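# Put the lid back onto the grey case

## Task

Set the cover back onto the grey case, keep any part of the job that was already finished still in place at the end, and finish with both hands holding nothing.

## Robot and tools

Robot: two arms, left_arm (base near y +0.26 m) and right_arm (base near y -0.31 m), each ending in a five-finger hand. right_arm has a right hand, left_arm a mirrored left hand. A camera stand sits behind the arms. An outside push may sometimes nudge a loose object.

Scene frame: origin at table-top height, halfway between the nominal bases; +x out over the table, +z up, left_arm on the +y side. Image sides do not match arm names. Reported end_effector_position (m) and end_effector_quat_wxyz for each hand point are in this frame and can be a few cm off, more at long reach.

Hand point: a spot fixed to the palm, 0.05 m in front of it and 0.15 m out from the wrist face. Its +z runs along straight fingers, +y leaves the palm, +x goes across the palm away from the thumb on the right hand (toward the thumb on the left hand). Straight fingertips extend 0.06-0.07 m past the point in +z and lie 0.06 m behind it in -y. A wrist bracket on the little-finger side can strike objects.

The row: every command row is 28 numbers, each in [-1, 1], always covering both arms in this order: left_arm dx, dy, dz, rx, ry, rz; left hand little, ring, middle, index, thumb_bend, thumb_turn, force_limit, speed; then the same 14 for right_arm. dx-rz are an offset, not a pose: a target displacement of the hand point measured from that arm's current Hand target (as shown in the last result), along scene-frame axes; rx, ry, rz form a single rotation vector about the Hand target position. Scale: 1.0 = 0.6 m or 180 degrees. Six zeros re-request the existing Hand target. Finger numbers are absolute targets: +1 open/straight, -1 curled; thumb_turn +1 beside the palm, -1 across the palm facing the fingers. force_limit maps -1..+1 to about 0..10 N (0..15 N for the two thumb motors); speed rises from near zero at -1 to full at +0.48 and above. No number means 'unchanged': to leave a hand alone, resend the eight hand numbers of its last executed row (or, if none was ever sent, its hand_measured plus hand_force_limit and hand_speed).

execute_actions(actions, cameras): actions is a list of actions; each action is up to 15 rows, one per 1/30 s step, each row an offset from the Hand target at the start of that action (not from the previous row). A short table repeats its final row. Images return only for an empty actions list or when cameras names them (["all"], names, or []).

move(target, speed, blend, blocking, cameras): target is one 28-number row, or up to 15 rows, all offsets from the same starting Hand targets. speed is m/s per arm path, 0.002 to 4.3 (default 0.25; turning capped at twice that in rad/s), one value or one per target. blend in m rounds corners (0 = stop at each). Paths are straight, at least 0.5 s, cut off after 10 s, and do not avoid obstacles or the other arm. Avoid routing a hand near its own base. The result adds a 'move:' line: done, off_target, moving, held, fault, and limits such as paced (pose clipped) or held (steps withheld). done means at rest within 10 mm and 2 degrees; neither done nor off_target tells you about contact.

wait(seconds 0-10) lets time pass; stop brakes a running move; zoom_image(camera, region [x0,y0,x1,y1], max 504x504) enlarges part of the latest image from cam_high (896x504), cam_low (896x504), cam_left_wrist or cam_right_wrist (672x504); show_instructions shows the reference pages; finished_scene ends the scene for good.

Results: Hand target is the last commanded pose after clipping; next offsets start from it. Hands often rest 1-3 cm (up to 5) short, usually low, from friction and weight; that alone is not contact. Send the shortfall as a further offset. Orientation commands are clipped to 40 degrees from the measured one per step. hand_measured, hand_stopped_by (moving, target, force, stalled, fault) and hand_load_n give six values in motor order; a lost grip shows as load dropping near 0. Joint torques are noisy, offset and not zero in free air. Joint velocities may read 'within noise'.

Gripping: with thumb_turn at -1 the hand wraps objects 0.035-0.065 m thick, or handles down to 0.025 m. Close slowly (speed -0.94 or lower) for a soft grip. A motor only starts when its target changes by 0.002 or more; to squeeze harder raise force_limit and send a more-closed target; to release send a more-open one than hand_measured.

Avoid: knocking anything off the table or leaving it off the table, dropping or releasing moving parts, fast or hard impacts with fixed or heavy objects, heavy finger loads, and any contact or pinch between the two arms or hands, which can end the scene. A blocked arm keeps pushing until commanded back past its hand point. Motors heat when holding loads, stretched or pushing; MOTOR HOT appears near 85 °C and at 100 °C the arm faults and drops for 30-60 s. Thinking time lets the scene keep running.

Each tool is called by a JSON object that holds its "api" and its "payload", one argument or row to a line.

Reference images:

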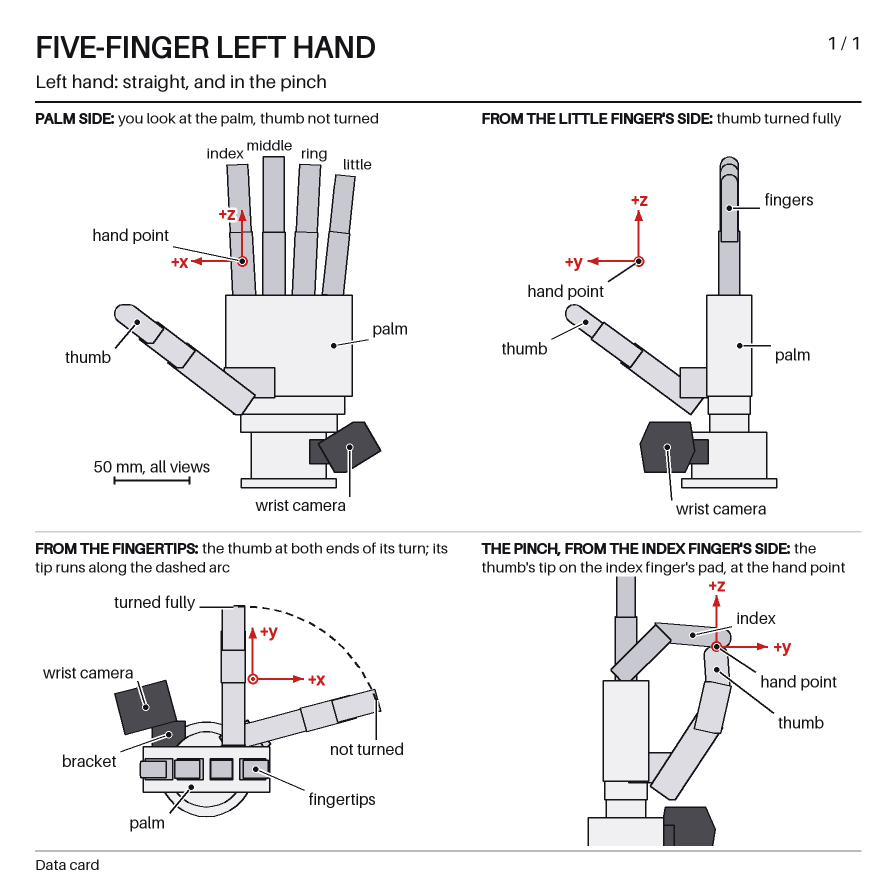

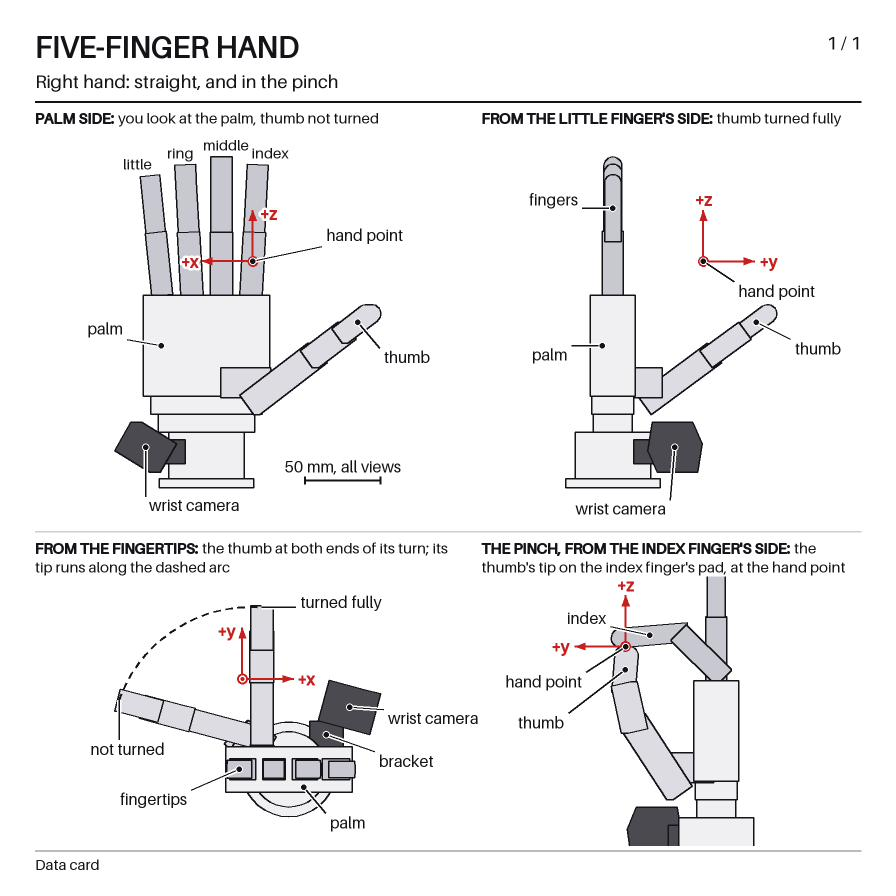

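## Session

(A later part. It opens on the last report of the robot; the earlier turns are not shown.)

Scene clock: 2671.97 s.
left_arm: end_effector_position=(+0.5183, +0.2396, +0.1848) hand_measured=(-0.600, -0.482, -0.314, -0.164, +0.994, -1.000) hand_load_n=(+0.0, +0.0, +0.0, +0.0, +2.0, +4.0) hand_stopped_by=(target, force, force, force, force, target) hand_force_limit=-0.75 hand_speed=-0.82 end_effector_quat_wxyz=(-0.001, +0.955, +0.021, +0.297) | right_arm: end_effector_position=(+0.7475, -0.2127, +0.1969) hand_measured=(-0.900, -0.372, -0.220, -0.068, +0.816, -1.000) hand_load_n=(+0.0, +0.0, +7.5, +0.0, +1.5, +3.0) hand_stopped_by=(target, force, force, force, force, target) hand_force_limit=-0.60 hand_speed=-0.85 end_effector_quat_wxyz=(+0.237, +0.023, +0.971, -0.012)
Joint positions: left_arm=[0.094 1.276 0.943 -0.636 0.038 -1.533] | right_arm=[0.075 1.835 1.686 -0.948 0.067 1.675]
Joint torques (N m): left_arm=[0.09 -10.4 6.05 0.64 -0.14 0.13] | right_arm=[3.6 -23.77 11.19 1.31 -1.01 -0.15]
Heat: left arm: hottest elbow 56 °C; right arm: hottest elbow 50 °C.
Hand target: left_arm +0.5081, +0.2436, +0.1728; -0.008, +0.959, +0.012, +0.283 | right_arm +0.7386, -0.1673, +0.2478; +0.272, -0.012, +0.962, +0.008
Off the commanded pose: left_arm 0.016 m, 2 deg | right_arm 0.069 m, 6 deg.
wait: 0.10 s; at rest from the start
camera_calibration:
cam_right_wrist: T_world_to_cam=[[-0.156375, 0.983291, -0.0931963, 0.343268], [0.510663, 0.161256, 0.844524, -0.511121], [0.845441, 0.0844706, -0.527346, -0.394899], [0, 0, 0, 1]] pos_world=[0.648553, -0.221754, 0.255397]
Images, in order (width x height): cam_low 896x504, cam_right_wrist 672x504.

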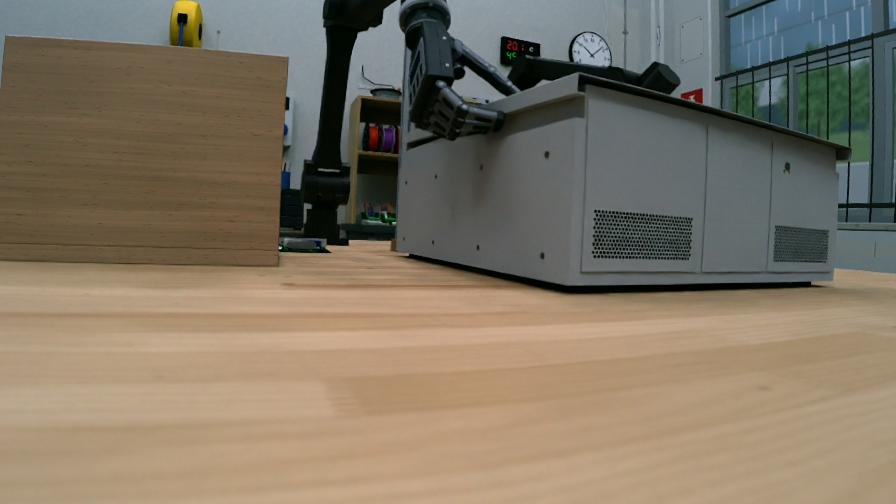

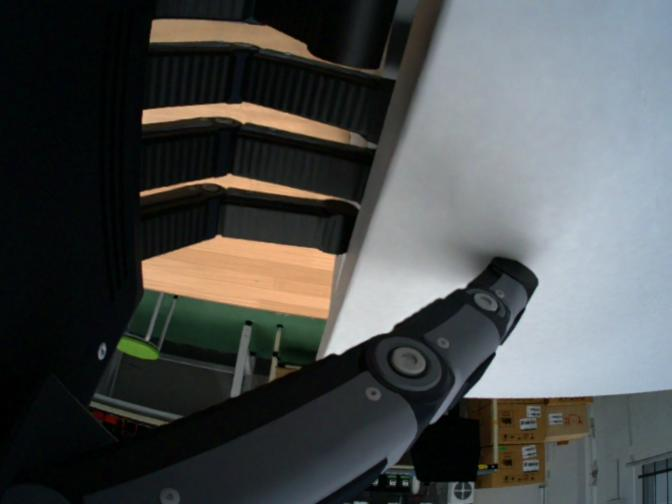

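{"api": "move", "payload": {
  "target": [0, 0.02, 0.02, 0, 0, 0, -0.6, -0.5, -0.4, -0.3, -0.2, -1, -0.75, -0.82, 0, 0, 0, 0, 0, 0, 0.5, 0.5, 0.5, 0.5, 1.0, -1, -0.6, -0.9],
  "speed": 0.03,
  "cameras": ["cam_high", "cam_low", "cam_left_wrist", "cam_right_wrist"]
}}

{"api": "zoom_image", "payload": {
  "camera": "cam_low",
  "region": [395, 70, 605, 180]
}}

{"api": "zoom_image", "payload": {
  "camera": "cam_low",
  "region": [395, 115, 445, 165]
}}

{"api": "zoom_image", "payload": {
  "camera": "cam_low",
  "region": [820, 125, 870, 175]
}}

Scene clock: 2727.60 s.
left_arm: end_effector_position=(+0.5117, +0.2480, +0.1843) hand_measured=(-0.600, -0.482, -0.314, -0.164, +0.994, -1.000) hand_load_n=(+0.0, +0.0, +0.0, +0.0, +2.5, +3.5) hand_stopped_by=(target, force, force, force, force, target) hand_force_limit=-0.75 hand_speed=-0.82 end_effector_quat_wxyz=(+0.002, +0.957, +0.021, +0.289) | right_arm: end_effector_position=(+0.7312, -0.1903, +0.2335) hand_measured=(+0.500, +0.500, +0.500, +0.500, +1.000, -1.000) hand_load_n=(+0.0, +0.0, +0.0, +1.0, +0.0, +0.0) hand_stopped_by=(target, target, target, target, target, target) hand_force_limit=-0.60 hand_speed=-0.90 end_effector_quat_wxyz=(+0.254, -0.003, +0.967, -0.004)
Joint positions: left_arm=[0.121 1.269 0.943 -0.661 0.058 -1.512] | right_arm=[0.104 1.772 1.679 -0.967 0.056 1.65]
Joint torques (N m): left_arm=[0.73 -10.87 7.88 0.27 -0.24 0.25] | right_arm=[1.85 -17.14 12.49 2.07 -0.46 0.13]
Heat: left arm: hottest elbow 54 °C; right arm: hottest elbow 50 °C.
Hand target: left_arm +0.5081, +0.2555, +0.1848; -0.008, +0.959, +0.012, +0.283 | right_arm +0.7386, -0.1674, +0.2481; +0.272, -0.012, +0.962, +0.008
Off the commanded pose: left_arm 0.008 m, 2 deg | right_arm 0.028 m, 3 deg.
move: off_target (right_arm)
camera_calibration:
cam_left_wrist: T_world_to_cam=[[0.150778, 0.976872, 0.151615, -0.348629], [0.421592, -0.202264, 0.88394, -0.329057], [0.894162, -0.069359, -0.442338, -0.238886], [0, 0, 0, 1]] pos_world=[0.404897, 0.257441, 0.238055]
cam_right_wrist: T_world_to_cam=[[-0.207479, 0.973281, -0.0983737, 0.358762], [0.470686, 0.18748, 0.862152, -0.507214], [0.857559, 0.132575, -0.497007, -0.37054], [0, 0, 0, 1]] pos_world=[0.630934, -0.204959, 0.288427]

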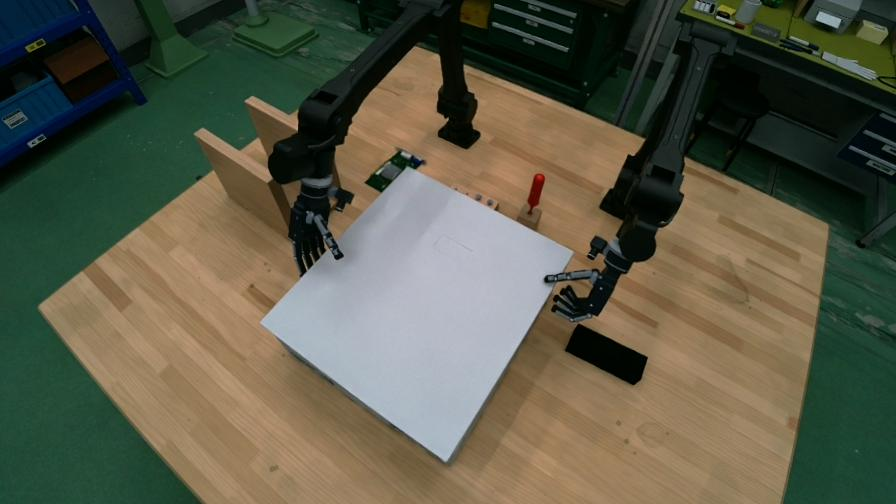

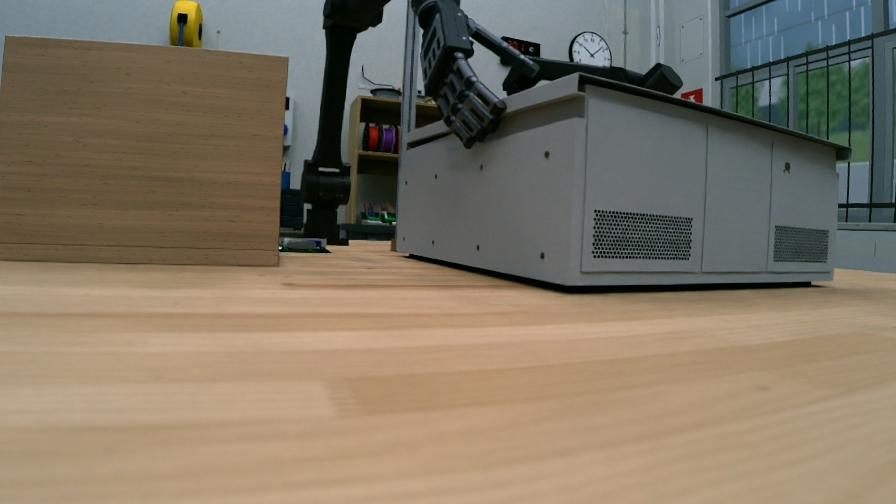

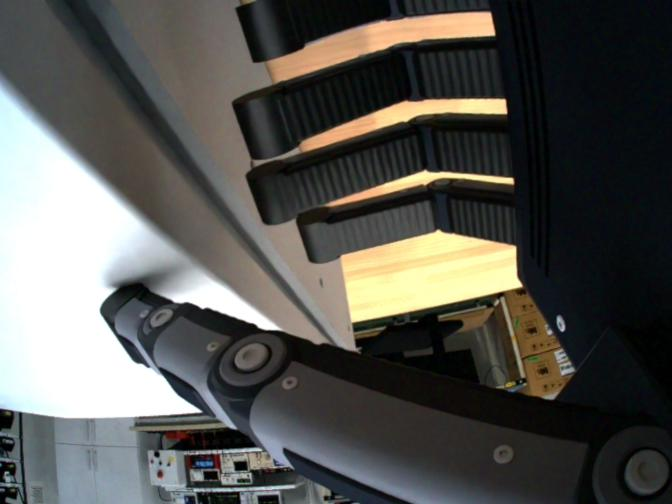

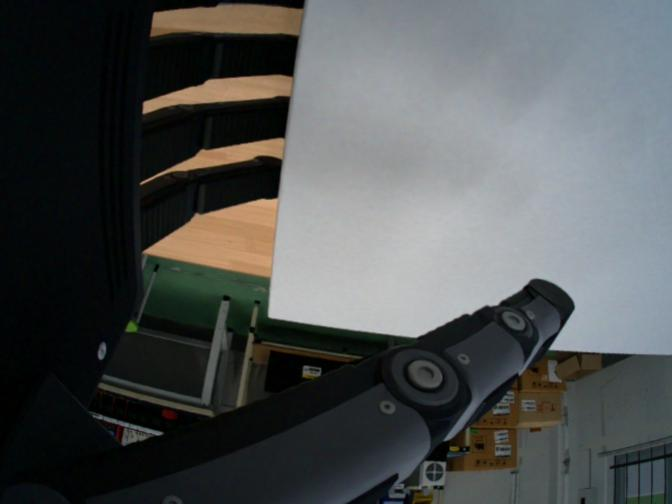

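Scaled by 2.400 from the camera's 896x504 image, which has a finer 1280x720 frame.

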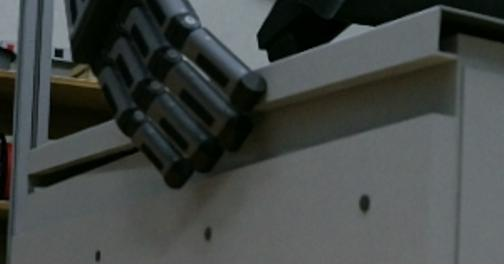

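Scaled by 10.080 from the camera's 896x504 image, which has a finer 1280x720 frame.

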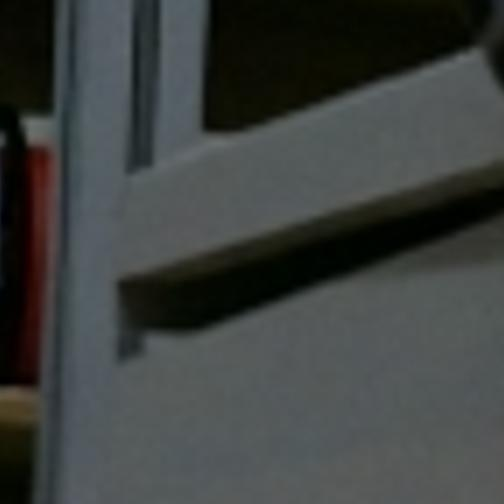

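Scaled by 10.080 from the camera's 896x504 image, which has a finer 1280x720 frame.

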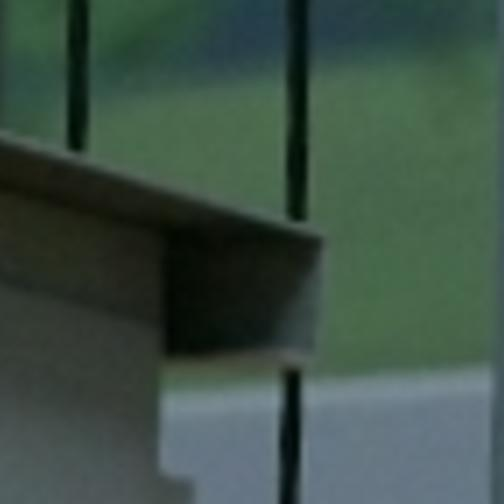

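{"api": "move", "payload": {
  "target": [
    [0, 0.03, 0.06, 0, 0, 0, -0.6, -0.5, -0.4, -0.3, -0.2, -1, -0.75, -0.82, 0, -0.1, 0, 0, 0, 0, 0.5, 0.5, 0.5, 0.5, 1.0, -1, -0.6, -0.9],
    [-0.2, 0.06, 0.12, 0, 0, 0, -0.6, -0.5, -0.4, -0.3, -0.2, -1, -0.75, -0.82, 0, -0.1, 0.08, 0, 0, 0, 0.5, 0.5, 0.5, 0.5, 1.0, -1, -0.6, -0.9]
  ],
  "speed": 0.08,
  "cameras": ["cam_high", "cam_low", "cam_left_wrist", "cam_right_wrist"]
}}

Scene clock: 2759.70 s.
left_arm: end_effector_position=(+0.3912, +0.2890, +0.2518) hand_measured=(-0.600, -0.482, -0.314, -0.164, +0.994, -1.000) hand_load_n=(+0.0, +0.0, +0.0, +0.0, +0.0, +0.0) hand_stopped_by=(target, force, force, force, force, target) hand_force_limit=-0.75 hand_speed=-0.82 end_effector_quat_wxyz=(-0.005, +0.960, +0.012, +0.279) | right_arm: end_effector_position=(+0.7302, -0.2228, +0.2600) hand_measured=(+0.500, +0.500, +0.500, +0.500, +1.000, -1.000) hand_load_n=(+0.0, +0.0, +0.0, +0.0, +0.0, +0.0) hand_stopped_by=(target, target, target, target, target, target) hand_force_limit=-0.60 hand_speed=-0.90 end_effector_quat_wxyz=(+0.245, -0.008, +0.969, +0.008)
Joint positions: left_arm=[0.321 0.932 0.9 -0.992 0.153 -1.319] | right_arm=[0.039 1.772 1.753 -1.057 -0.003 1.59]
Joint torques (N m): left_arm=[0.21 -6.59 7.95 0.8 0.16 -0.07] | right_arm=[-0.79 -18.67 15.16 0.84 -0.19 -0.15]
Heat: left arm: hottest elbow 55 °C; right arm: hottest elbow 53 °C.
Hand target: left_arm +0.3881, +0.2915, +0.2569; -0.008, +0.959, +0.012, +0.284 | right_arm +0.7385, -0.2274, +0.2960; +0.272, -0.012, +0.962, +0.007
Off the commanded pose: left_arm 0.006 m, 1 deg | right_arm 0.037 m, 3 deg.
move: off_target (right_arm)
camera_calibration:
cam_left_wrist: T_world_to_cam=[[0.166677, 0.971834, 0.166608, -0.389346], [0.436945, -0.224274, 0.87108, -0.325999], [0.883911, -0.072391, -0.462019, -0.0885687], [0, 0, 0, 1]] pos_world=[0.285626, 0.298855, 0.307919]
cam_right_wrist: T_world_to_cam=[[-0.224765, 0.971652, -0.0732962, 0.398556], [0.4845, 0.176705, 0.856759, -0.534575], [0.845423, 0.157057, -0.510482, -0.334351], [0, 0, 0, 1]] pos_world=[0.631251, -0.240283, 0.316534]

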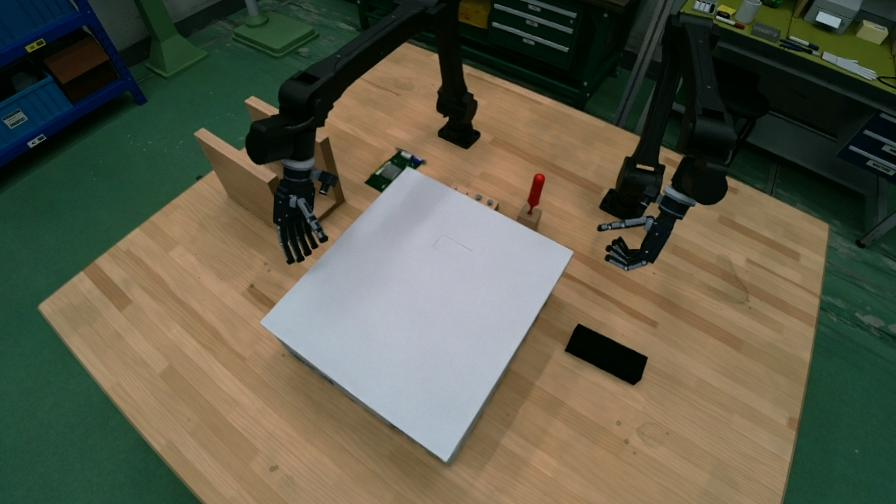

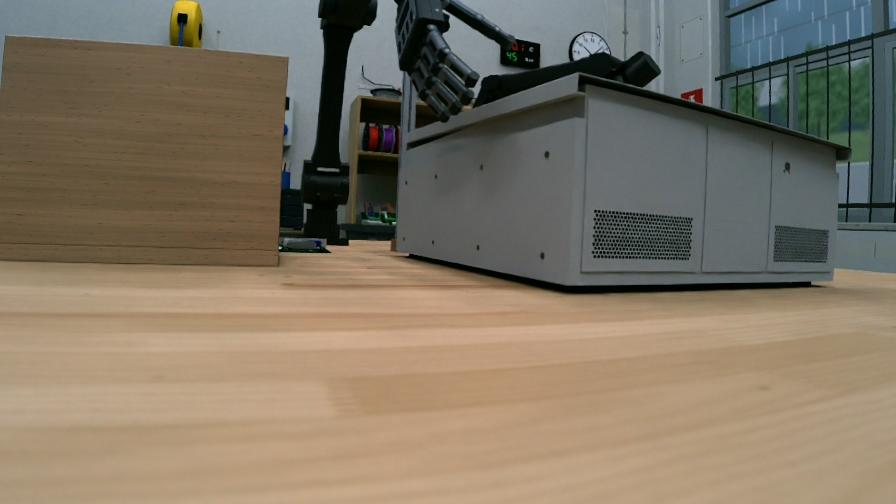

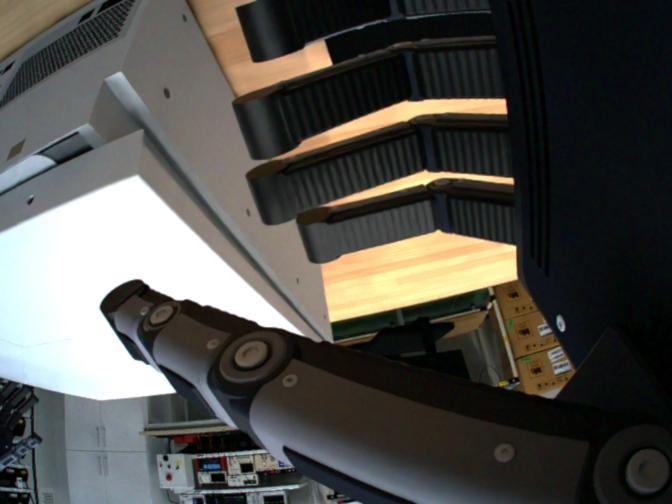

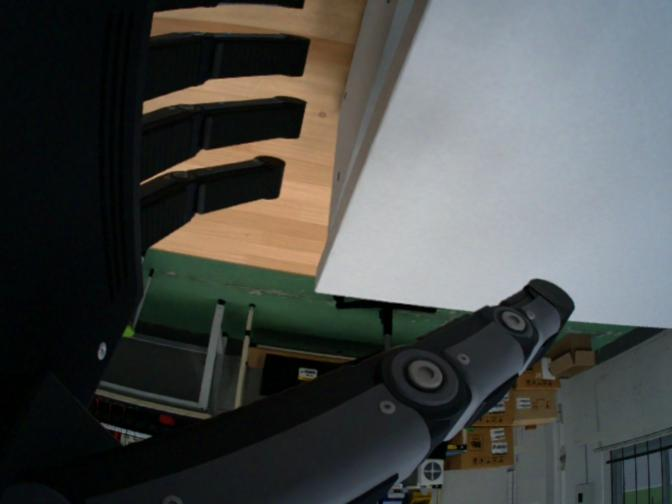

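{"api": "zoom_image", "payload": {
  "camera": "cam_left_wrist",
  "region": [0, 0, 340, 340]
}}

{"api": "zoom_image", "payload": {
  "camera": "cam_left_wrist",
  "region": [0, 50, 180, 230]
}}

{"api": "zoom_image", "payload": {
  "camera": "cam_low",
  "region": [395, 70, 605, 180]
}}

{"api": "zoom_image", "payload": {
  "camera": "cam_low",
  "region": [570, 50, 620, 100]
}}

Scaled by 1.482 from the camera's 672x504 image, which has a finer 960x720 frame.

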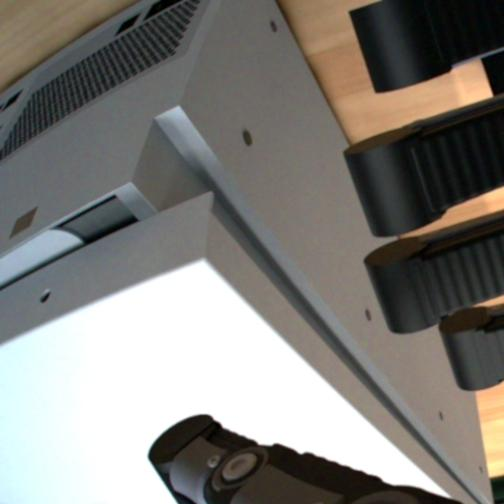

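Scaled by 2.800 from the camera's 672x504 image, which has a finer 960x720 frame.

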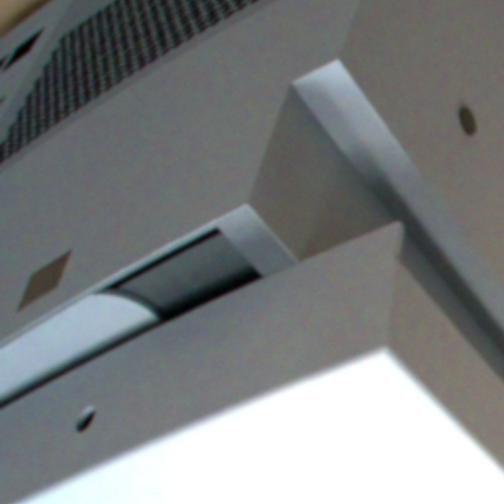

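Scaled by 2.400 from the camera's 896x504 image, which has a finer 1280x720 frame.

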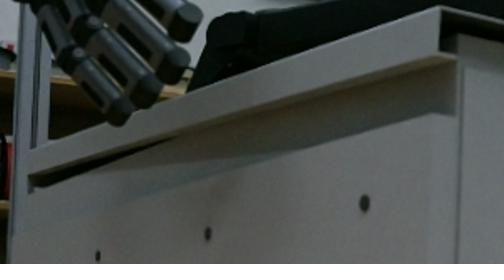

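Scaled by 10.080 from the camera's 896x504 image, which has a finer 1280x720 frame.

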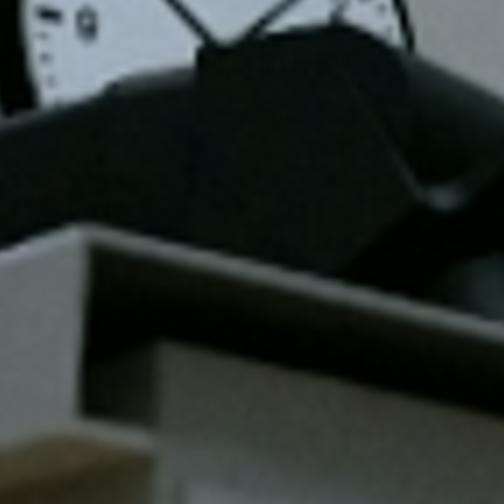

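{"api": "move", "payload": {
  "target": [
    [0.187, -0.03, -0.09, 0, 0, 0, 0.1, 0.1, 0.1, 0.1, 1.0, -1, -0.75, -0.6, 0, 0, 0, 0, 0, 0, 0.5, 0.5, 0.5, 0.5, 1.0, -1, -0.6, -0.9]
  ],
  "speed": 0.1,
  "cameras": ["cam_left_wrist"]
}}

Scene clock: 2903.63 s.
left_arm: end_effector_position=(+0.4789, +0.2738, +0.1827) hand_measured=(+0.100, +0.100, +0.100, +0.100, +1.000, -1.000) hand_load_n=(+0.0, +0.0, +0.0, +0.0, +0.0, +0.0) hand_stopped_by=(target, target, target, target, target, target) hand_force_limit=-0.75 hand_speed=-0.60 end_effector_quat_wxyz=(-0.005, +0.965, +0.013, +0.261) | right_arm: end_effector_position=(+0.7302, -0.2228, +0.2600) hand_measured=(+0.500, +0.500, +0.500, +0.500, +1.000, -1.000) hand_load_n=(+0.0, +0.5, +0.0, +0.0, +0.0, +0.0) hand_stopped_by=(target, target, target, target, target, target) hand_force_limit=-0.60 hand_speed=-0.90 end_effector_quat_wxyz=(+0.245, -0.008, +0.969, +0.008)
Joint positions: left_arm=[0.198 1.217 0.925 -0.756 0.083 -1.423] | right_arm=[0.039 1.772 1.753 -1.057 -0.003 1.59]
Joint torques (N m): left_arm=[-0.5 -7.82 10.91 1.73 -0.12 -0.14] | right_arm=[-0.79 -18.73 15.17 0.85 -0.19 -0.15]
Heat: left arm: hottest elbow 58 °C; right arm: hottest elbow 59 °C.
Hand target: left_arm +0.5003, +0.2735, +0.2029; -0.008, +0.959, +0.012, +0.283 | right_arm +0.7385, -0.2274, +0.2960; +0.272, -0.012, +0.962, +0.007
Off the commanded pose: left_arm 0.029 m, 3 deg | right_arm 0.037 m, 3 deg.
move: off_target (left_arm, right_arm)
camera_calibration:
cam_left_wrist: T_world_to_cam=[[0.170582, 0.972542, 0.158315, -0.378225], [0.469365, -0.221471, 0.854779, -0.320822], [0.866371, -0.0715025, -0.494256, -0.185107], [0, 0, 0, 1]] pos_world=[0.375472, 0.283552, 0.24262]
Images, in order (width x height): cam_left_wrist 672x504.

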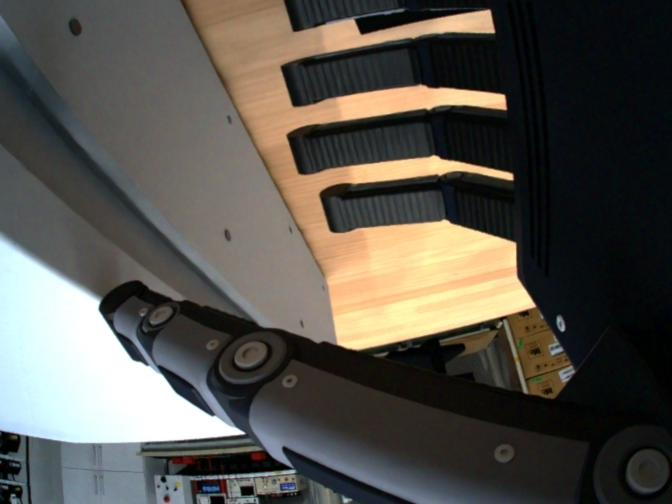

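{"api": "move", "payload": {
  "target": [
    [0.03, -0.02, 0.03, 0, 0, 0, 0.1, 0.1, 0.1, 0.1, 1.0, -1, -0.75, -0.6, 0, 0, 0, 0, 0, 0, 0.5, 0.5, 0.5, 0.5, 1.0, -1, -0.6, -0.9],
    [0.03, -0.09, 0.03, 0, 0, 0, 0.1, 0.1, 0.1, 0.1, 1.0, -1, -0.75, -0.6, 0, 0, 0, 0, 0, 0, 0.5, 0.5, 0.5, 0.5, 1.0, -1, -0.6, -0.9]
  ],
  "speed": 0.06,
  "cameras": ["cam_left_wrist", "cam_high"]
}}

{"api": "zoom_image", "payload": {
  "camera": "cam_left_wrist",
  "region": [0, 0, 380, 380]
}}

Scene clock: 2916.57 s.
left_arm: end_effector_position=(+0.5059, +0.2234, +0.2031) hand_measured=(+0.100, +0.100, +0.100, +0.100, +1.000, -1.000) hand_load_n=(+0.0, +0.0, +0.0, +0.0, +0.0, +0.0) hand_stopped_by=(target, target, target, target, target, target) hand_force_limit=-0.75 hand_speed=-0.60 end_effector_quat_wxyz=(-0.008, +0.963, +0.012, +0.270) | right_arm: end_effector_position=(+0.7302, -0.2228, +0.2600) hand_measured=(+0.500, +0.500, +0.500, +0.500, +1.000, -1.000) hand_load_n=(+0.0, +0.0, +0.0, +0.0, +0.0, +0.0) hand_stopped_by=(target, target, target, target, target, target) hand_force_limit=-0.60 hand_speed=-0.90 end_effector_quat_wxyz=(+0.245, -0.008, +0.969, +0.008)
Joint positions: left_arm=[0.05 1.248 0.998 -0.773 0.003 -1.548] | right_arm=[0.039 1.772 1.753 -1.057 -0.003 1.59]
Joint torques (N m): left_arm=[-1.73 -9.23 10.45 0.79 -0.18 -0.24] | right_arm=[-0.73 -18.67 15.19 0.85 -0.19 -0.14]
Heat: left arm: hottest elbow 60 °C; right arm: hottest elbow 59 °C.
Hand target: left_arm +0.5184, +0.2194, +0.2210; -0.008, +0.959, +0.012, +0.284 | right_arm +0.7385, -0.2274, +0.2960; +0.272, -0.012, +0.962, +0.007
Off the commanded pose: left_arm 0.022 m, 2 deg | right_arm 0.037 m, 3 deg.
move: off_target (left_arm, right_arm)
camera_calibration:
cam_left_wrist: T_world_to_cam=[[0.167825, 0.971223, 0.168998, -0.337442], [0.453363, -0.228263, 0.861602, -0.353879], [0.875384, -0.0679813, -0.478625, -0.210515], [0, 0, 0, 1]] pos_world=[0.401348, 0.232642, 0.261172]
Images, in order (width x height): cam_high 896x504, cam_left_wrist 672x504.

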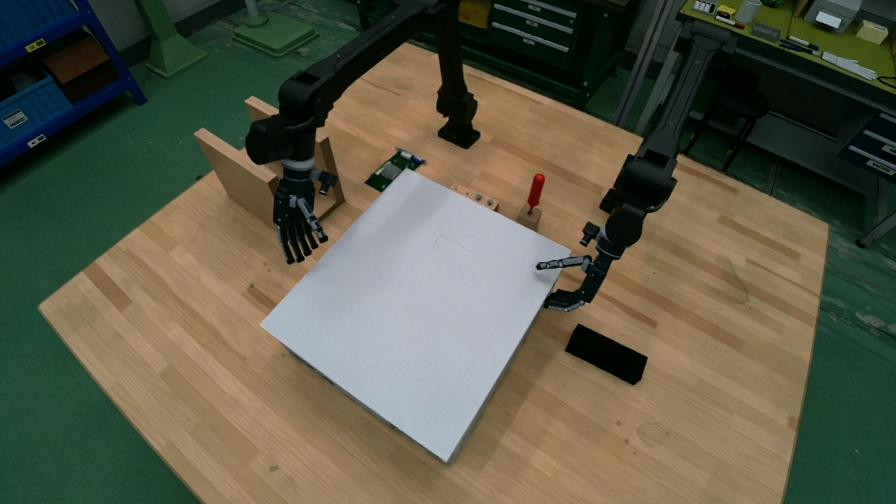

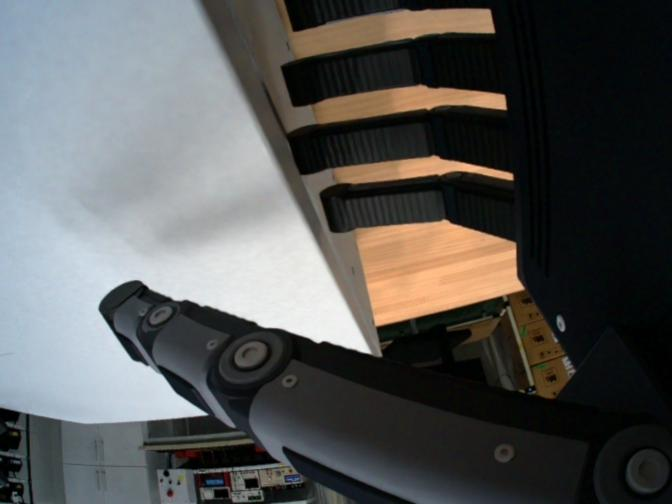

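Scaled by 1.326 from the camera's 672x504 image, which has a finer 960x720 frame.

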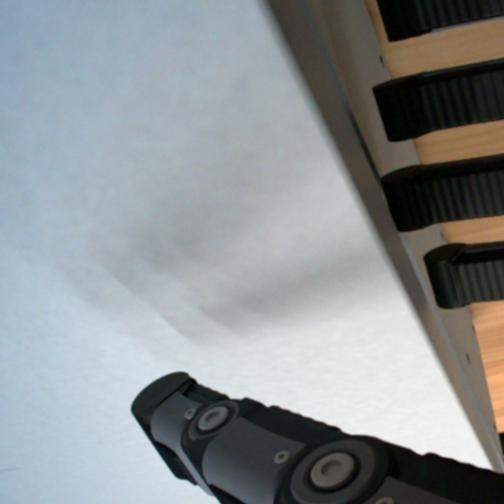

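{"api": "move", "payload": {
  "target": [
    [0, 0, -0.015, 0, 0, 0, 0.1, 0.1, 0.1, 0.1, 1.0, -1, -0.75, -0.6, 0, 0, 0, 0, 0, 0, 0.5, 0.5, 0.5, 0.5, 1.0, -1, -0.6, -0.9],
    [0, -0.035, -0.015, 0, 0, 0, 0.1, 0.1, 0.1, 0.1, 1.0, -1, -0.75, -0.6, 0, 0, 0, 0, 0, 0, 0.5, 0.5, 0.5, 0.5, 1.0, -1, -0.6, -0.9]
  ],
  "speed": 0.05,
  "cameras": ["cam_left_wrist"]
}}

{"api": "zoom_image", "payload": {
  "camera": "cam_left_wrist",
  "region": [150, 0, 400, 380]
}}

Scene clock: 2930.37 s.
left_arm: end_effector_position=(+0.5088, +0.2182, +0.2029) hand_measured=(+0.100, +0.100, +0.100, +0.100, +1.000, -1.000) hand_load_n=(+0.0, +0.0, +0.0, +0.5, +0.0, +0.0) hand_stopped_by=(target, target, target, target, target, target) hand_force_limit=-0.75 hand_speed=-0.60 end_effector_quat_wxyz=(-0.020, +0.962, +0.027, +0.272) | right_arm: end_effector_position=(+0.7302, -0.2228, +0.2600) hand_measured=(+0.500, +0.500, +0.500, +0.500, +1.000, -1.000) hand_load_n=(+0.0, +0.5, +0.0, +0.0, +0.0, +0.0) hand_stopped_by=(target, target, target, target, target, target) hand_force_limit=-0.60 hand_speed=-0.90 end_effector_quat_wxyz=(+0.245, -0.008, +0.969, +0.008)
Joint positions: left_arm=[0.018 1.248 0.998 -0.77 -0.045 -1.597] | right_arm=[0.039 1.772 1.753 -1.057 -0.003 1.59]
Joint torques (N m): left_arm=[-3.19 -8.59 9.18 1.65 0.53 -0.17] | right_arm=[-0.79 -18.67 15.16 0.84 -0.19 -0.15]
Heat: left arm: hottest elbow 60 °C; right arm: hottest elbow 59 °C.
Hand target: left_arm +0.5183, +0.1985, +0.2120; -0.008, +0.959, +0.012, +0.284 | right_arm +0.7385, -0.2274, +0.2960; +0.272, -0.012, +0.962, +0.007
Off the commanded pose: left_arm 0.024 m, 3 deg | right_arm 0.037 m, 3 deg.
move: off_target (left_arm, right_arm)
camera_calibration:
cam_left_wrist: T_world_to_cam=[[0.133073, 0.973869, 0.184042, -0.318814], [0.458564, -0.225121, 0.859674, -0.359088], [0.878641, -0.0300043, -0.476539, -0.223918], [0, 0, 0, 1]] pos_world=[0.403834, 0.222926, 0.260668]
Images, in order (width x height): cam_left_wrist 672x504.

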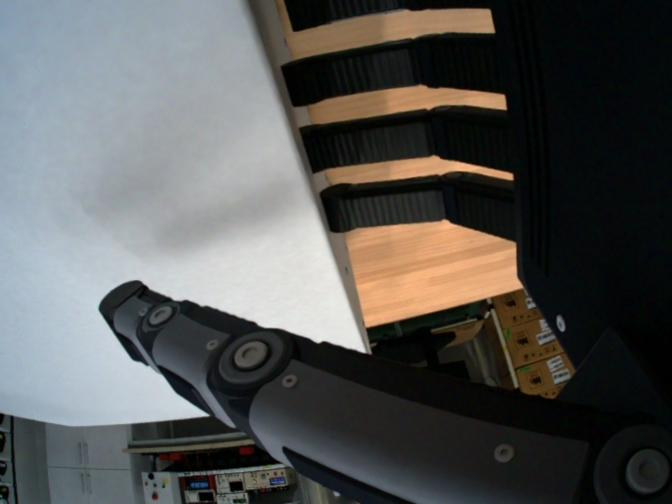

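Scaled by 1.326 from the camera's 672x504 image, which has a finer 960x720 frame.

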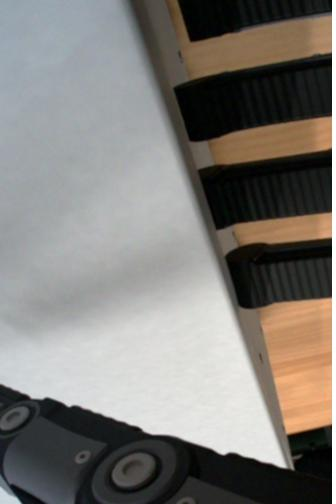

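{"api": "move", "payload": {
  "target": [
    [0, 0.04, -0.01, 0, 0, 0, 0.1, 0.1, 0.1, 0.1, 1.0, -1, -0.75, -0.6, 0, 0, 0, 0, 0, 0, 0.5, 0.5, 0.5, 0.5, 1.0, -1, -0.6, -0.9],
    [0, 0.04, -0.05, 0, 0, 0, 0.1, 0.1, 0.1, 0.1, 1.0, -1, -0.75, -0.6, 0, 0, 0, 0, 0, 0, 0.5, 0.5, 0.5, 0.5, 1.0, -1, -0.6, -0.9]
  ],
  "speed": 0.05
}}

Scene clock: 2974.37 s.
left_arm: end_effector_position=(+0.5133, +0.2205, +0.1871) hand_measured=(+0.100, +0.100, +0.100, +0.100, +1.000, -1.000) hand_load_n=(+0.0, +0.5, +0.5, +0.0, +0.0, +0.0) hand_stopped_by=(target, target, target, target, target, target) hand_force_limit=-0.75 hand_speed=-0.60 end_effector_quat_wxyz=(-0.007, +0.959, +0.014, +0.283) | right_arm: end_effector_position=(+0.7302, -0.2228, +0.2600) hand_measured=(+0.500, +0.500, +0.500, +0.500, +1.000, -1.000) hand_load_n=(+0.0, +0.0, +0.0, +0.0, +0.0, +0.0) hand_stopped_by=(target, target, target, target, target, target) hand_force_limit=-0.60 hand_speed=-0.90 end_effector_quat_wxyz=(+0.245, -0.008, +0.969, +0.008)
Joint positions: left_arm=[0.042 1.269 0.959 -0.687 0 -1.558] | right_arm=[0.039 1.772 1.753 -1.057 -0.003 1.59]
Joint torques (N m): left_arm=[-0.38 -8.23 7.69 1.92 0.04 -0.03] | right_arm=[-0.67 -18.73 15.17 0.83 -0.19 -0.14]
Heat: left arm: hottest elbow 60 °C; right arm: hottest elbow 60 °C.
Hand target: left_arm +0.5183, +0.2224, +0.1819; -0.008, +0.959, +0.012, +0.283 | right_arm +0.7385, -0.2274, +0.2960; +0.272, -0.012, +0.962, +0.007
Off the commanded pose: left_arm 0.007 m, 0 deg | right_arm 0.037 m, 3 deg.
move: off_target (right_arm)

{"api": "move", "payload": {
  "target": [0, -0.05, 0.005, 0, 0, 0, 0.1, 0.1, 0.1, 0.1, 1.0, -1, -0.75, -0.6, 0, 0, 0, 0, 0, 0, 0.5, 0.5, 0.5, 0.5, 1.0, -1, -0.6, -0.9],
  "speed": 0.05,
  "cameras": ["cam_left_wrist"]
}}

{"api": "zoom_image", "payload": {
  "camera": "cam_left_wrist",
  "region": [150, 0, 400, 380]
}}

Scene clock: 2982.37 s.
left_arm: end_effector_position=(+0.5161, +0.2190, +0.1864) hand_measured=(+0.100, +0.100, +0.100, +0.100, +1.000, -1.000) hand_load_n=(+0.0, +0.0, +2.0, +0.0, +0.5, +1.5) hand_stopped_by=(target, target, target, target, target, target) hand_force_limit=-0.75 hand_speed=-0.60 end_effector_quat_wxyz=(-0.022, +0.958, +0.034, +0.283) | right_arm: end_effector_position=(+0.7302, -0.2228, +0.2600) hand_measured=(+0.500, +0.500, +0.500, +0.500, +1.000, -1.000) hand_load_n=(+0.5, +0.0, +0.0, +0.0, +0.0, +0.0) hand_stopped_by=(target, target, target, target, target, target) hand_force_limit=-0.60 hand_speed=-0.90 end_effector_quat_wxyz=(+0.245, -0.008, +0.969, +0.008)
Joint positions: left_arm=[0.014 1.269 0.959 -0.687 -0.055 -1.613] | right_arm=[0.039 1.772 1.753 -1.057 -0.003 1.59]
Joint torques (N m): left_arm=[-4.31 -9 7.95 1.36 0.56 -0.12] | right_arm=[-0.67 -18.67 15.16 0.83 -0.19 -0.15]
Heat: left arm: hottest elbow 59 °C; right arm: hottest elbow 60 °C.
Hand target: left_arm +0.5183, +0.1925, +0.1849; -0.008, +0.959, +0.012, +0.283 | right_arm +0.7385, -0.2274, +0.2960; +0.272, -0.012, +0.962, +0.007
Off the commanded pose: left_arm 0.027 m, 3 deg | right_arm 0.037 m, 3 deg.
move: off_target (left_arm, right_arm)
camera_calibration:
cam_left_wrist: T_world_to_cam=[[0.114057, 0.975454, 0.188363, -0.30887], [0.440449, -0.219598, 0.870506, -0.341997], [0.890503, -0.0163228, -0.454684, -0.251363], [0, 0, 0, 1]] pos_world=[0.4097, 0.222084, 0.241599]
Images, in order (width x height): cam_left_wrist 672x504.

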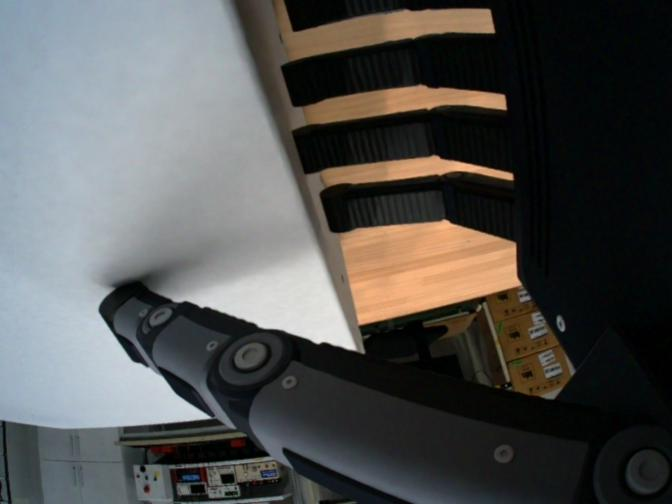

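Scaled by 1.326 from the camera's 672x504 image, which has a finer 960x720 frame.

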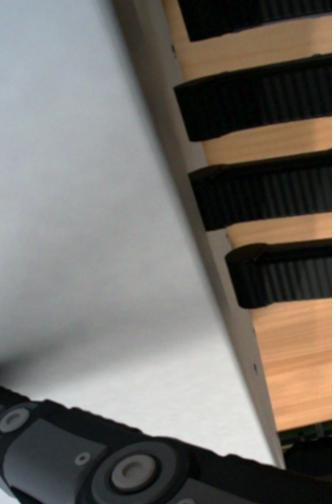

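{"api": "move", "payload": {
  "target": [
    [0, 0.05, 0.0, 0, 0, 0, 0.1, 0.1, 0.1, 0.1, 1.0, -1, -0.75, -0.6, 0, 0, 0, 0, 0, 0, 0.5, 0.5, 0.5, 0.5, 1.0, -1, -0.6, -0.9],
    [0, 0.05, 0.025, 0, 0, 0, 0.1, 0.1, 0.1, 0.1, 1.0, -1, -0.75, -0.6, 0, 0, 0, 0, 0, 0, 0.5, 0.5, 0.5, 0.5, 1.0, -1, -0.6, -0.9]
  ],
  "speed": 0.05
}}

{"api": "move", "payload": {
  "target": [0, -0.05, 0.0, 0, 0, 0, 0.1, 0.1, 0.1, 0.1, 1.0, -1, -0.75, -0.6, 0, 0, 0, 0, 0, 0, 0.5, 0.5, 0.5, 0.5, 1.0, -1, -0.6, -0.9],
  "speed": 0.05,
  "cameras": ["cam_left_wrist"]
}}

{"api": "zoom_image", "payload": {
  "camera": "cam_left_wrist",
  "region": [230, 100, 380, 330]
}}

Scene clock: 3004.27 s.
left_arm: end_effector_position=(+0.5111, +0.2205, +0.1859) hand_measured=(+0.100, +0.100, +0.100, +0.100, +1.000, -1.000) hand_load_n=(+0.0, +0.0, +1.0, +0.0, +0.0, +1.5) hand_stopped_by=(target, target, target, target, target, target) hand_force_limit=-0.75 hand_speed=-0.60 end_effector_quat_wxyz=(-0.007, +0.961, +0.017, +0.277) | right_arm: end_effector_position=(+0.7302, -0.2228, +0.2600) hand_measured=(+0.500, +0.500, +0.500, +0.500, +1.000, -1.000) hand_load_n=(+0.0, +0.0, -0.5, +0.0, +0.0, +0.0) hand_stopped_by=(target, target, target, target, target, target) hand_force_limit=-0.60 hand_speed=-0.90 end_effector_quat_wxyz=(+0.245, -0.008, +0.969, +0.008)
Joint positions: left_arm=[0.041 1.269 0.962 -0.702 -0.001 -1.564] | right_arm=[0.039 1.772 1.753 -1.057 -0.003 1.59]
Joint torques (N m): left_arm=[-0.26 -9.76 9.95 0.53 0.14 0.02] | right_arm=[-0.67 -18.67 15.16 0.83 -0.19 -0.14]
Heat: left arm: hottest elbow 58 °C; right arm: hottest elbow 60 °C.
Hand target: left_arm +0.5183, +0.2224, +0.1998; -0.008, +0.959, +0.012, +0.283 | right_arm +0.7385, -0.2274, +0.2960; +0.272, -0.012, +0.962, +0.007
Off the commanded pose: left_arm 0.016 m, 1 deg | right_arm 0.037 m, 3 deg.
move: off_target (left_arm, right_arm)

Scene clock: 3005.40 s.
left_arm: end_effector_position=(+0.5112, +0.2189, +0.1858) hand_measured=(+0.100, +0.100, +0.100, +0.100, +1.000, -1.000) hand_load_n=(+0.0, +0.5, +2.5, +0.0, +0.5, +1.5) hand_stopped_by=(target, target, target, target, target, target) hand_force_limit=-0.75 hand_speed=-0.60 end_effector_quat_wxyz=(-0.022, +0.961, +0.036, +0.274) | right_arm: end_effector_position=(+0.7302, -0.2228, +0.2600) hand_measured=(+0.500, +0.500, +0.500, +0.500, +1.000, -1.000) hand_load_n=(+0.0, +0.0, +0.0, +0.0, +0.0, +0.0) hand_stopped_by=(target, target, target, target, target, target) hand_force_limit=-0.60 hand_speed=-0.90 end_effector_quat_wxyz=(+0.245, -0.008, +0.969, +0.008)
Joint positions: left_arm=[0.014 1.264 0.963 -0.716 -0.054 -1.617] | right_arm=[0.039 1.772 1.753 -1.057 -0.003 1.59]
Joint torques (N m): left_arm=[-4.37 -9.23 9.62 0.95 0.56 -0.14] | right_arm=[-0.73 -18.67 15.17 0.84 -0.19 -0.15]
Heat: left arm: hottest elbow 58 °C; right arm: hottest elbow 60 °C.
Hand target: left_arm +0.5183, +0.1925, +0.1999; -0.008, +0.959, +0.012, +0.284 | right_arm +0.7385, -0.2274, +0.2960; +0.272, -0.012, +0.962, +0.007
Off the commanded pose: left_arm 0.031 m, 3 deg | right_arm 0.037 m, 3 deg.
move: off_target (left_arm, right_arm)
camera_calibration:
cam_left_wrist: T_world_to_cam=[[0.114445, 0.976482, 0.182718, -0.307545], [0.458791, -0.215089, 0.862118, -0.348139], [0.881143, -0.0148361, -0.472617, -0.239467], [0, 0, 0, 1]] pos_world=[0.405925, 0.221878, 0.243155]
Images, in order (width x height): cam_left_wrist 672x504.

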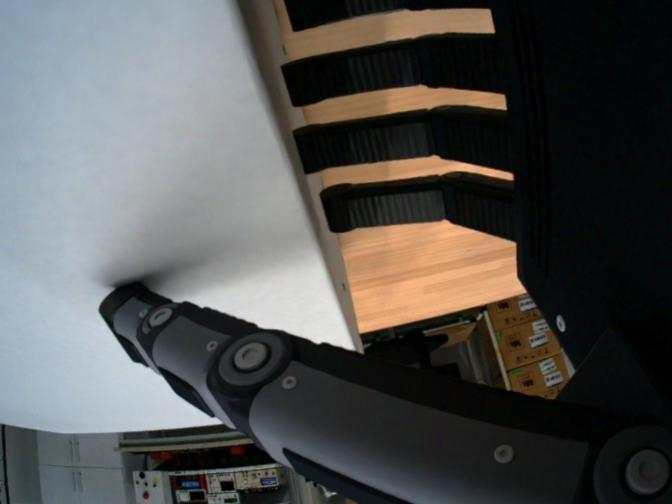

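Scaled by 2.191 from the camera's 672x504 image, which has a finer 960x720 frame.

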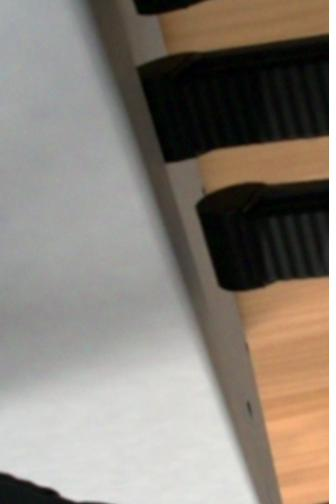

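{"api": "move", "payload": {
  "target": [
    [0, 0.05, 0.0, 0, 0, 0, 0.1, 0.1, 0.1, 0.1, 1.0, -1, -0.75, -0.6, 0, 0, 0, 0, 0, 0, 0.5, 0.5, 0.5, 0.5, 1.0, -1, -0.6, -0.9],
    [0, 0.05, 0.02, 0, 0, 0, 0.1, 0.1, 0.1, 0.1, 1.0, -1, -0.75, -0.6, 0, 0, 0, 0, 0, 0, 0.5, 0.5, 0.5, 0.5, 1.0, -1, -0.6, -0.9]
  ],
  "speed": 0.05
}}

{"api": "move", "payload": {
  "target": [0, -0.05, 0.0, 0, 0, 0, 0.1, 0.1, 0.1, 0.1, 1.0, -1, -0.75, -0.6, 0, 0, 0, 0, 0, 0, 0.5, 0.5, 0.5, 0.5, 1.0, -1, -0.6, -0.9],
  "speed": 0.05,
  "cameras": ["cam_left_wrist"]
}}

{"api": "zoom_image", "payload": {
  "camera": "cam_left_wrist",
  "region": [230, 100, 380, 330]
}}

Scene clock: 3018.03 s.
left_arm: end_effector_position=(+0.5053, +0.2202, +0.1866) hand_measured=(+0.100, +0.100, +0.100, +0.100, +1.000, -1.000) hand_load_n=(+0.0, +0.0, +0.5, +0.0, +0.0, +0.0) hand_stopped_by=(target, target, target, target, target, target) hand_force_limit=-0.75 hand_speed=-0.60 end_effector_quat_wxyz=(-0.008, +0.964, +0.016, +0.264) | right_arm: end_effector_position=(+0.7302, -0.2228, +0.2600) hand_measured=(+0.500, +0.500, +0.500, +0.500, +1.000, -1.000) hand_load_n=(+0.0, +0.0, +0.0, -0.5, +0.0, -0.5) hand_stopped_by=(target, target, target, target, target, target) hand_force_limit=-0.60 hand_speed=-0.90 end_effector_quat_wxyz=(+0.245, -0.008, +0.969, +0.008)
Joint positions: left_arm=[0.041 1.264 0.972 -0.744 -0.003 -1.562] | right_arm=[0.039 1.772 1.753 -1.057 -0.003 1.59]
Joint torques (N m): left_arm=[0.03 -10.52 10.71 0.75 0.19 0.01] | right_arm=[-0.62 -18.67 15.17 0.87 -0.19 -0.15]
Heat: left arm: hottest elbow 61 °C; right arm: hottest elbow 60 °C.
Hand target: left_arm +0.5183, +0.2224, +0.2119; -0.008, +0.959, +0.012, +0.283 | right_arm +0.7385, -0.2274, +0.2960; +0.272, -0.012, +0.962, +0.007
Off the commanded pose: left_arm 0.029 m, 2 deg | right_arm 0.037 m, 3 deg.
move: off_target (left_arm, right_arm)

Scene clock: 3019.20 s.
left_arm: end_effector_position=(+0.5060, +0.2185, +0.1865) hand_measured=(+0.100, +0.100, +0.100, +0.100, +1.000, -1.000) hand_load_n=(+0.0, +0.0, +2.5, +0.0, +0.5, +0.5) hand_stopped_by=(target, target, target, target, target, target) hand_force_limit=-0.75 hand_speed=-0.60 end_effector_quat_wxyz=(-0.024, +0.964, +0.031, +0.261) | right_arm: end_effector_position=(+0.7302, -0.2228, +0.2600) hand_measured=(+0.500, +0.500, +0.500, +0.500, +1.000, -1.000) hand_load_n=(-0.5, +0.0, +0.0, +0.0, +0.0, +0.0) hand_stopped_by=(target, target, target, target, target, target) hand_force_limit=-0.60 hand_speed=-0.90 end_effector_quat_wxyz=(+0.245, -0.008, +0.969, +0.008)
Joint positions: left_arm=[0.014 1.262 0.976 -0.757 -0.056 -1.607] | right_arm=[0.039 1.772 1.753 -1.057 -0.003 1.59]
Joint torques (N m): left_arm=[-4.31 -10.29 10.39 1.07 0.69 -0.19] | right_arm=[-0.67 -18.61 15.17 0.83 -0.19 -0.15]
Heat: left arm: hottest elbow 61 °C; right arm: hottest elbow 60 °C.
Hand target: left_arm +0.5183, +0.1926, +0.2119; -0.008, +0.959, +0.012, +0.283 | right_arm +0.7385, -0.2274, +0.2960; +0.272, -0.012, +0.962, +0.007
Off the commanded pose: left_arm 0.039 m, 4 deg | right_arm 0.037 m, 3 deg.
move: off_target (left_arm, right_arm)
camera_calibration:
cam_left_wrist: T_world_to_cam=[[0.127348, 0.97431, 0.185747, -0.31323], [0.47936, -0.224406, 0.848443, -0.352284], [0.86833, -0.0190077, -0.495623, -0.222842], [0, 0, 0, 1]] pos_world=[0.40226, 0.221893, 0.246628]
Images, in order (width x height): cam_left_wrist 672x504.

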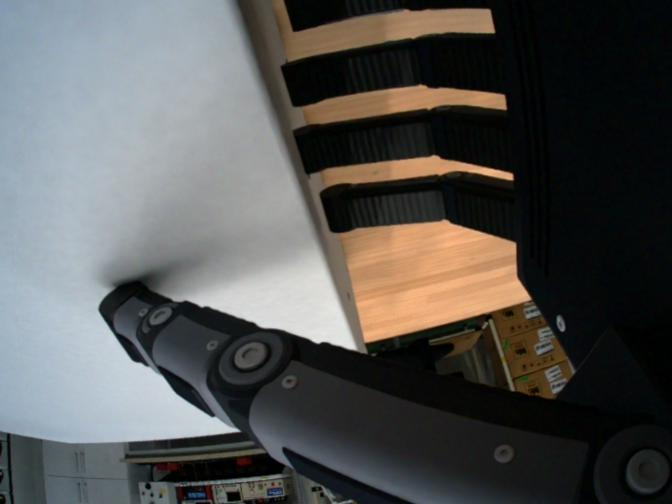

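Scaled by 2.191 from the camera's 672x504 image, which has a finer 960x720 frame.

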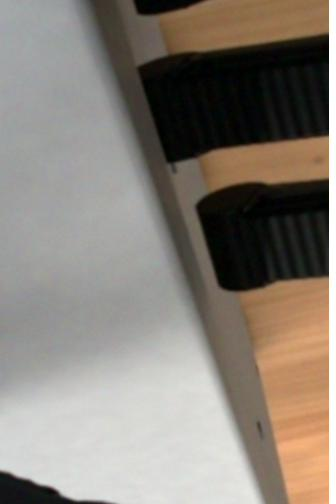

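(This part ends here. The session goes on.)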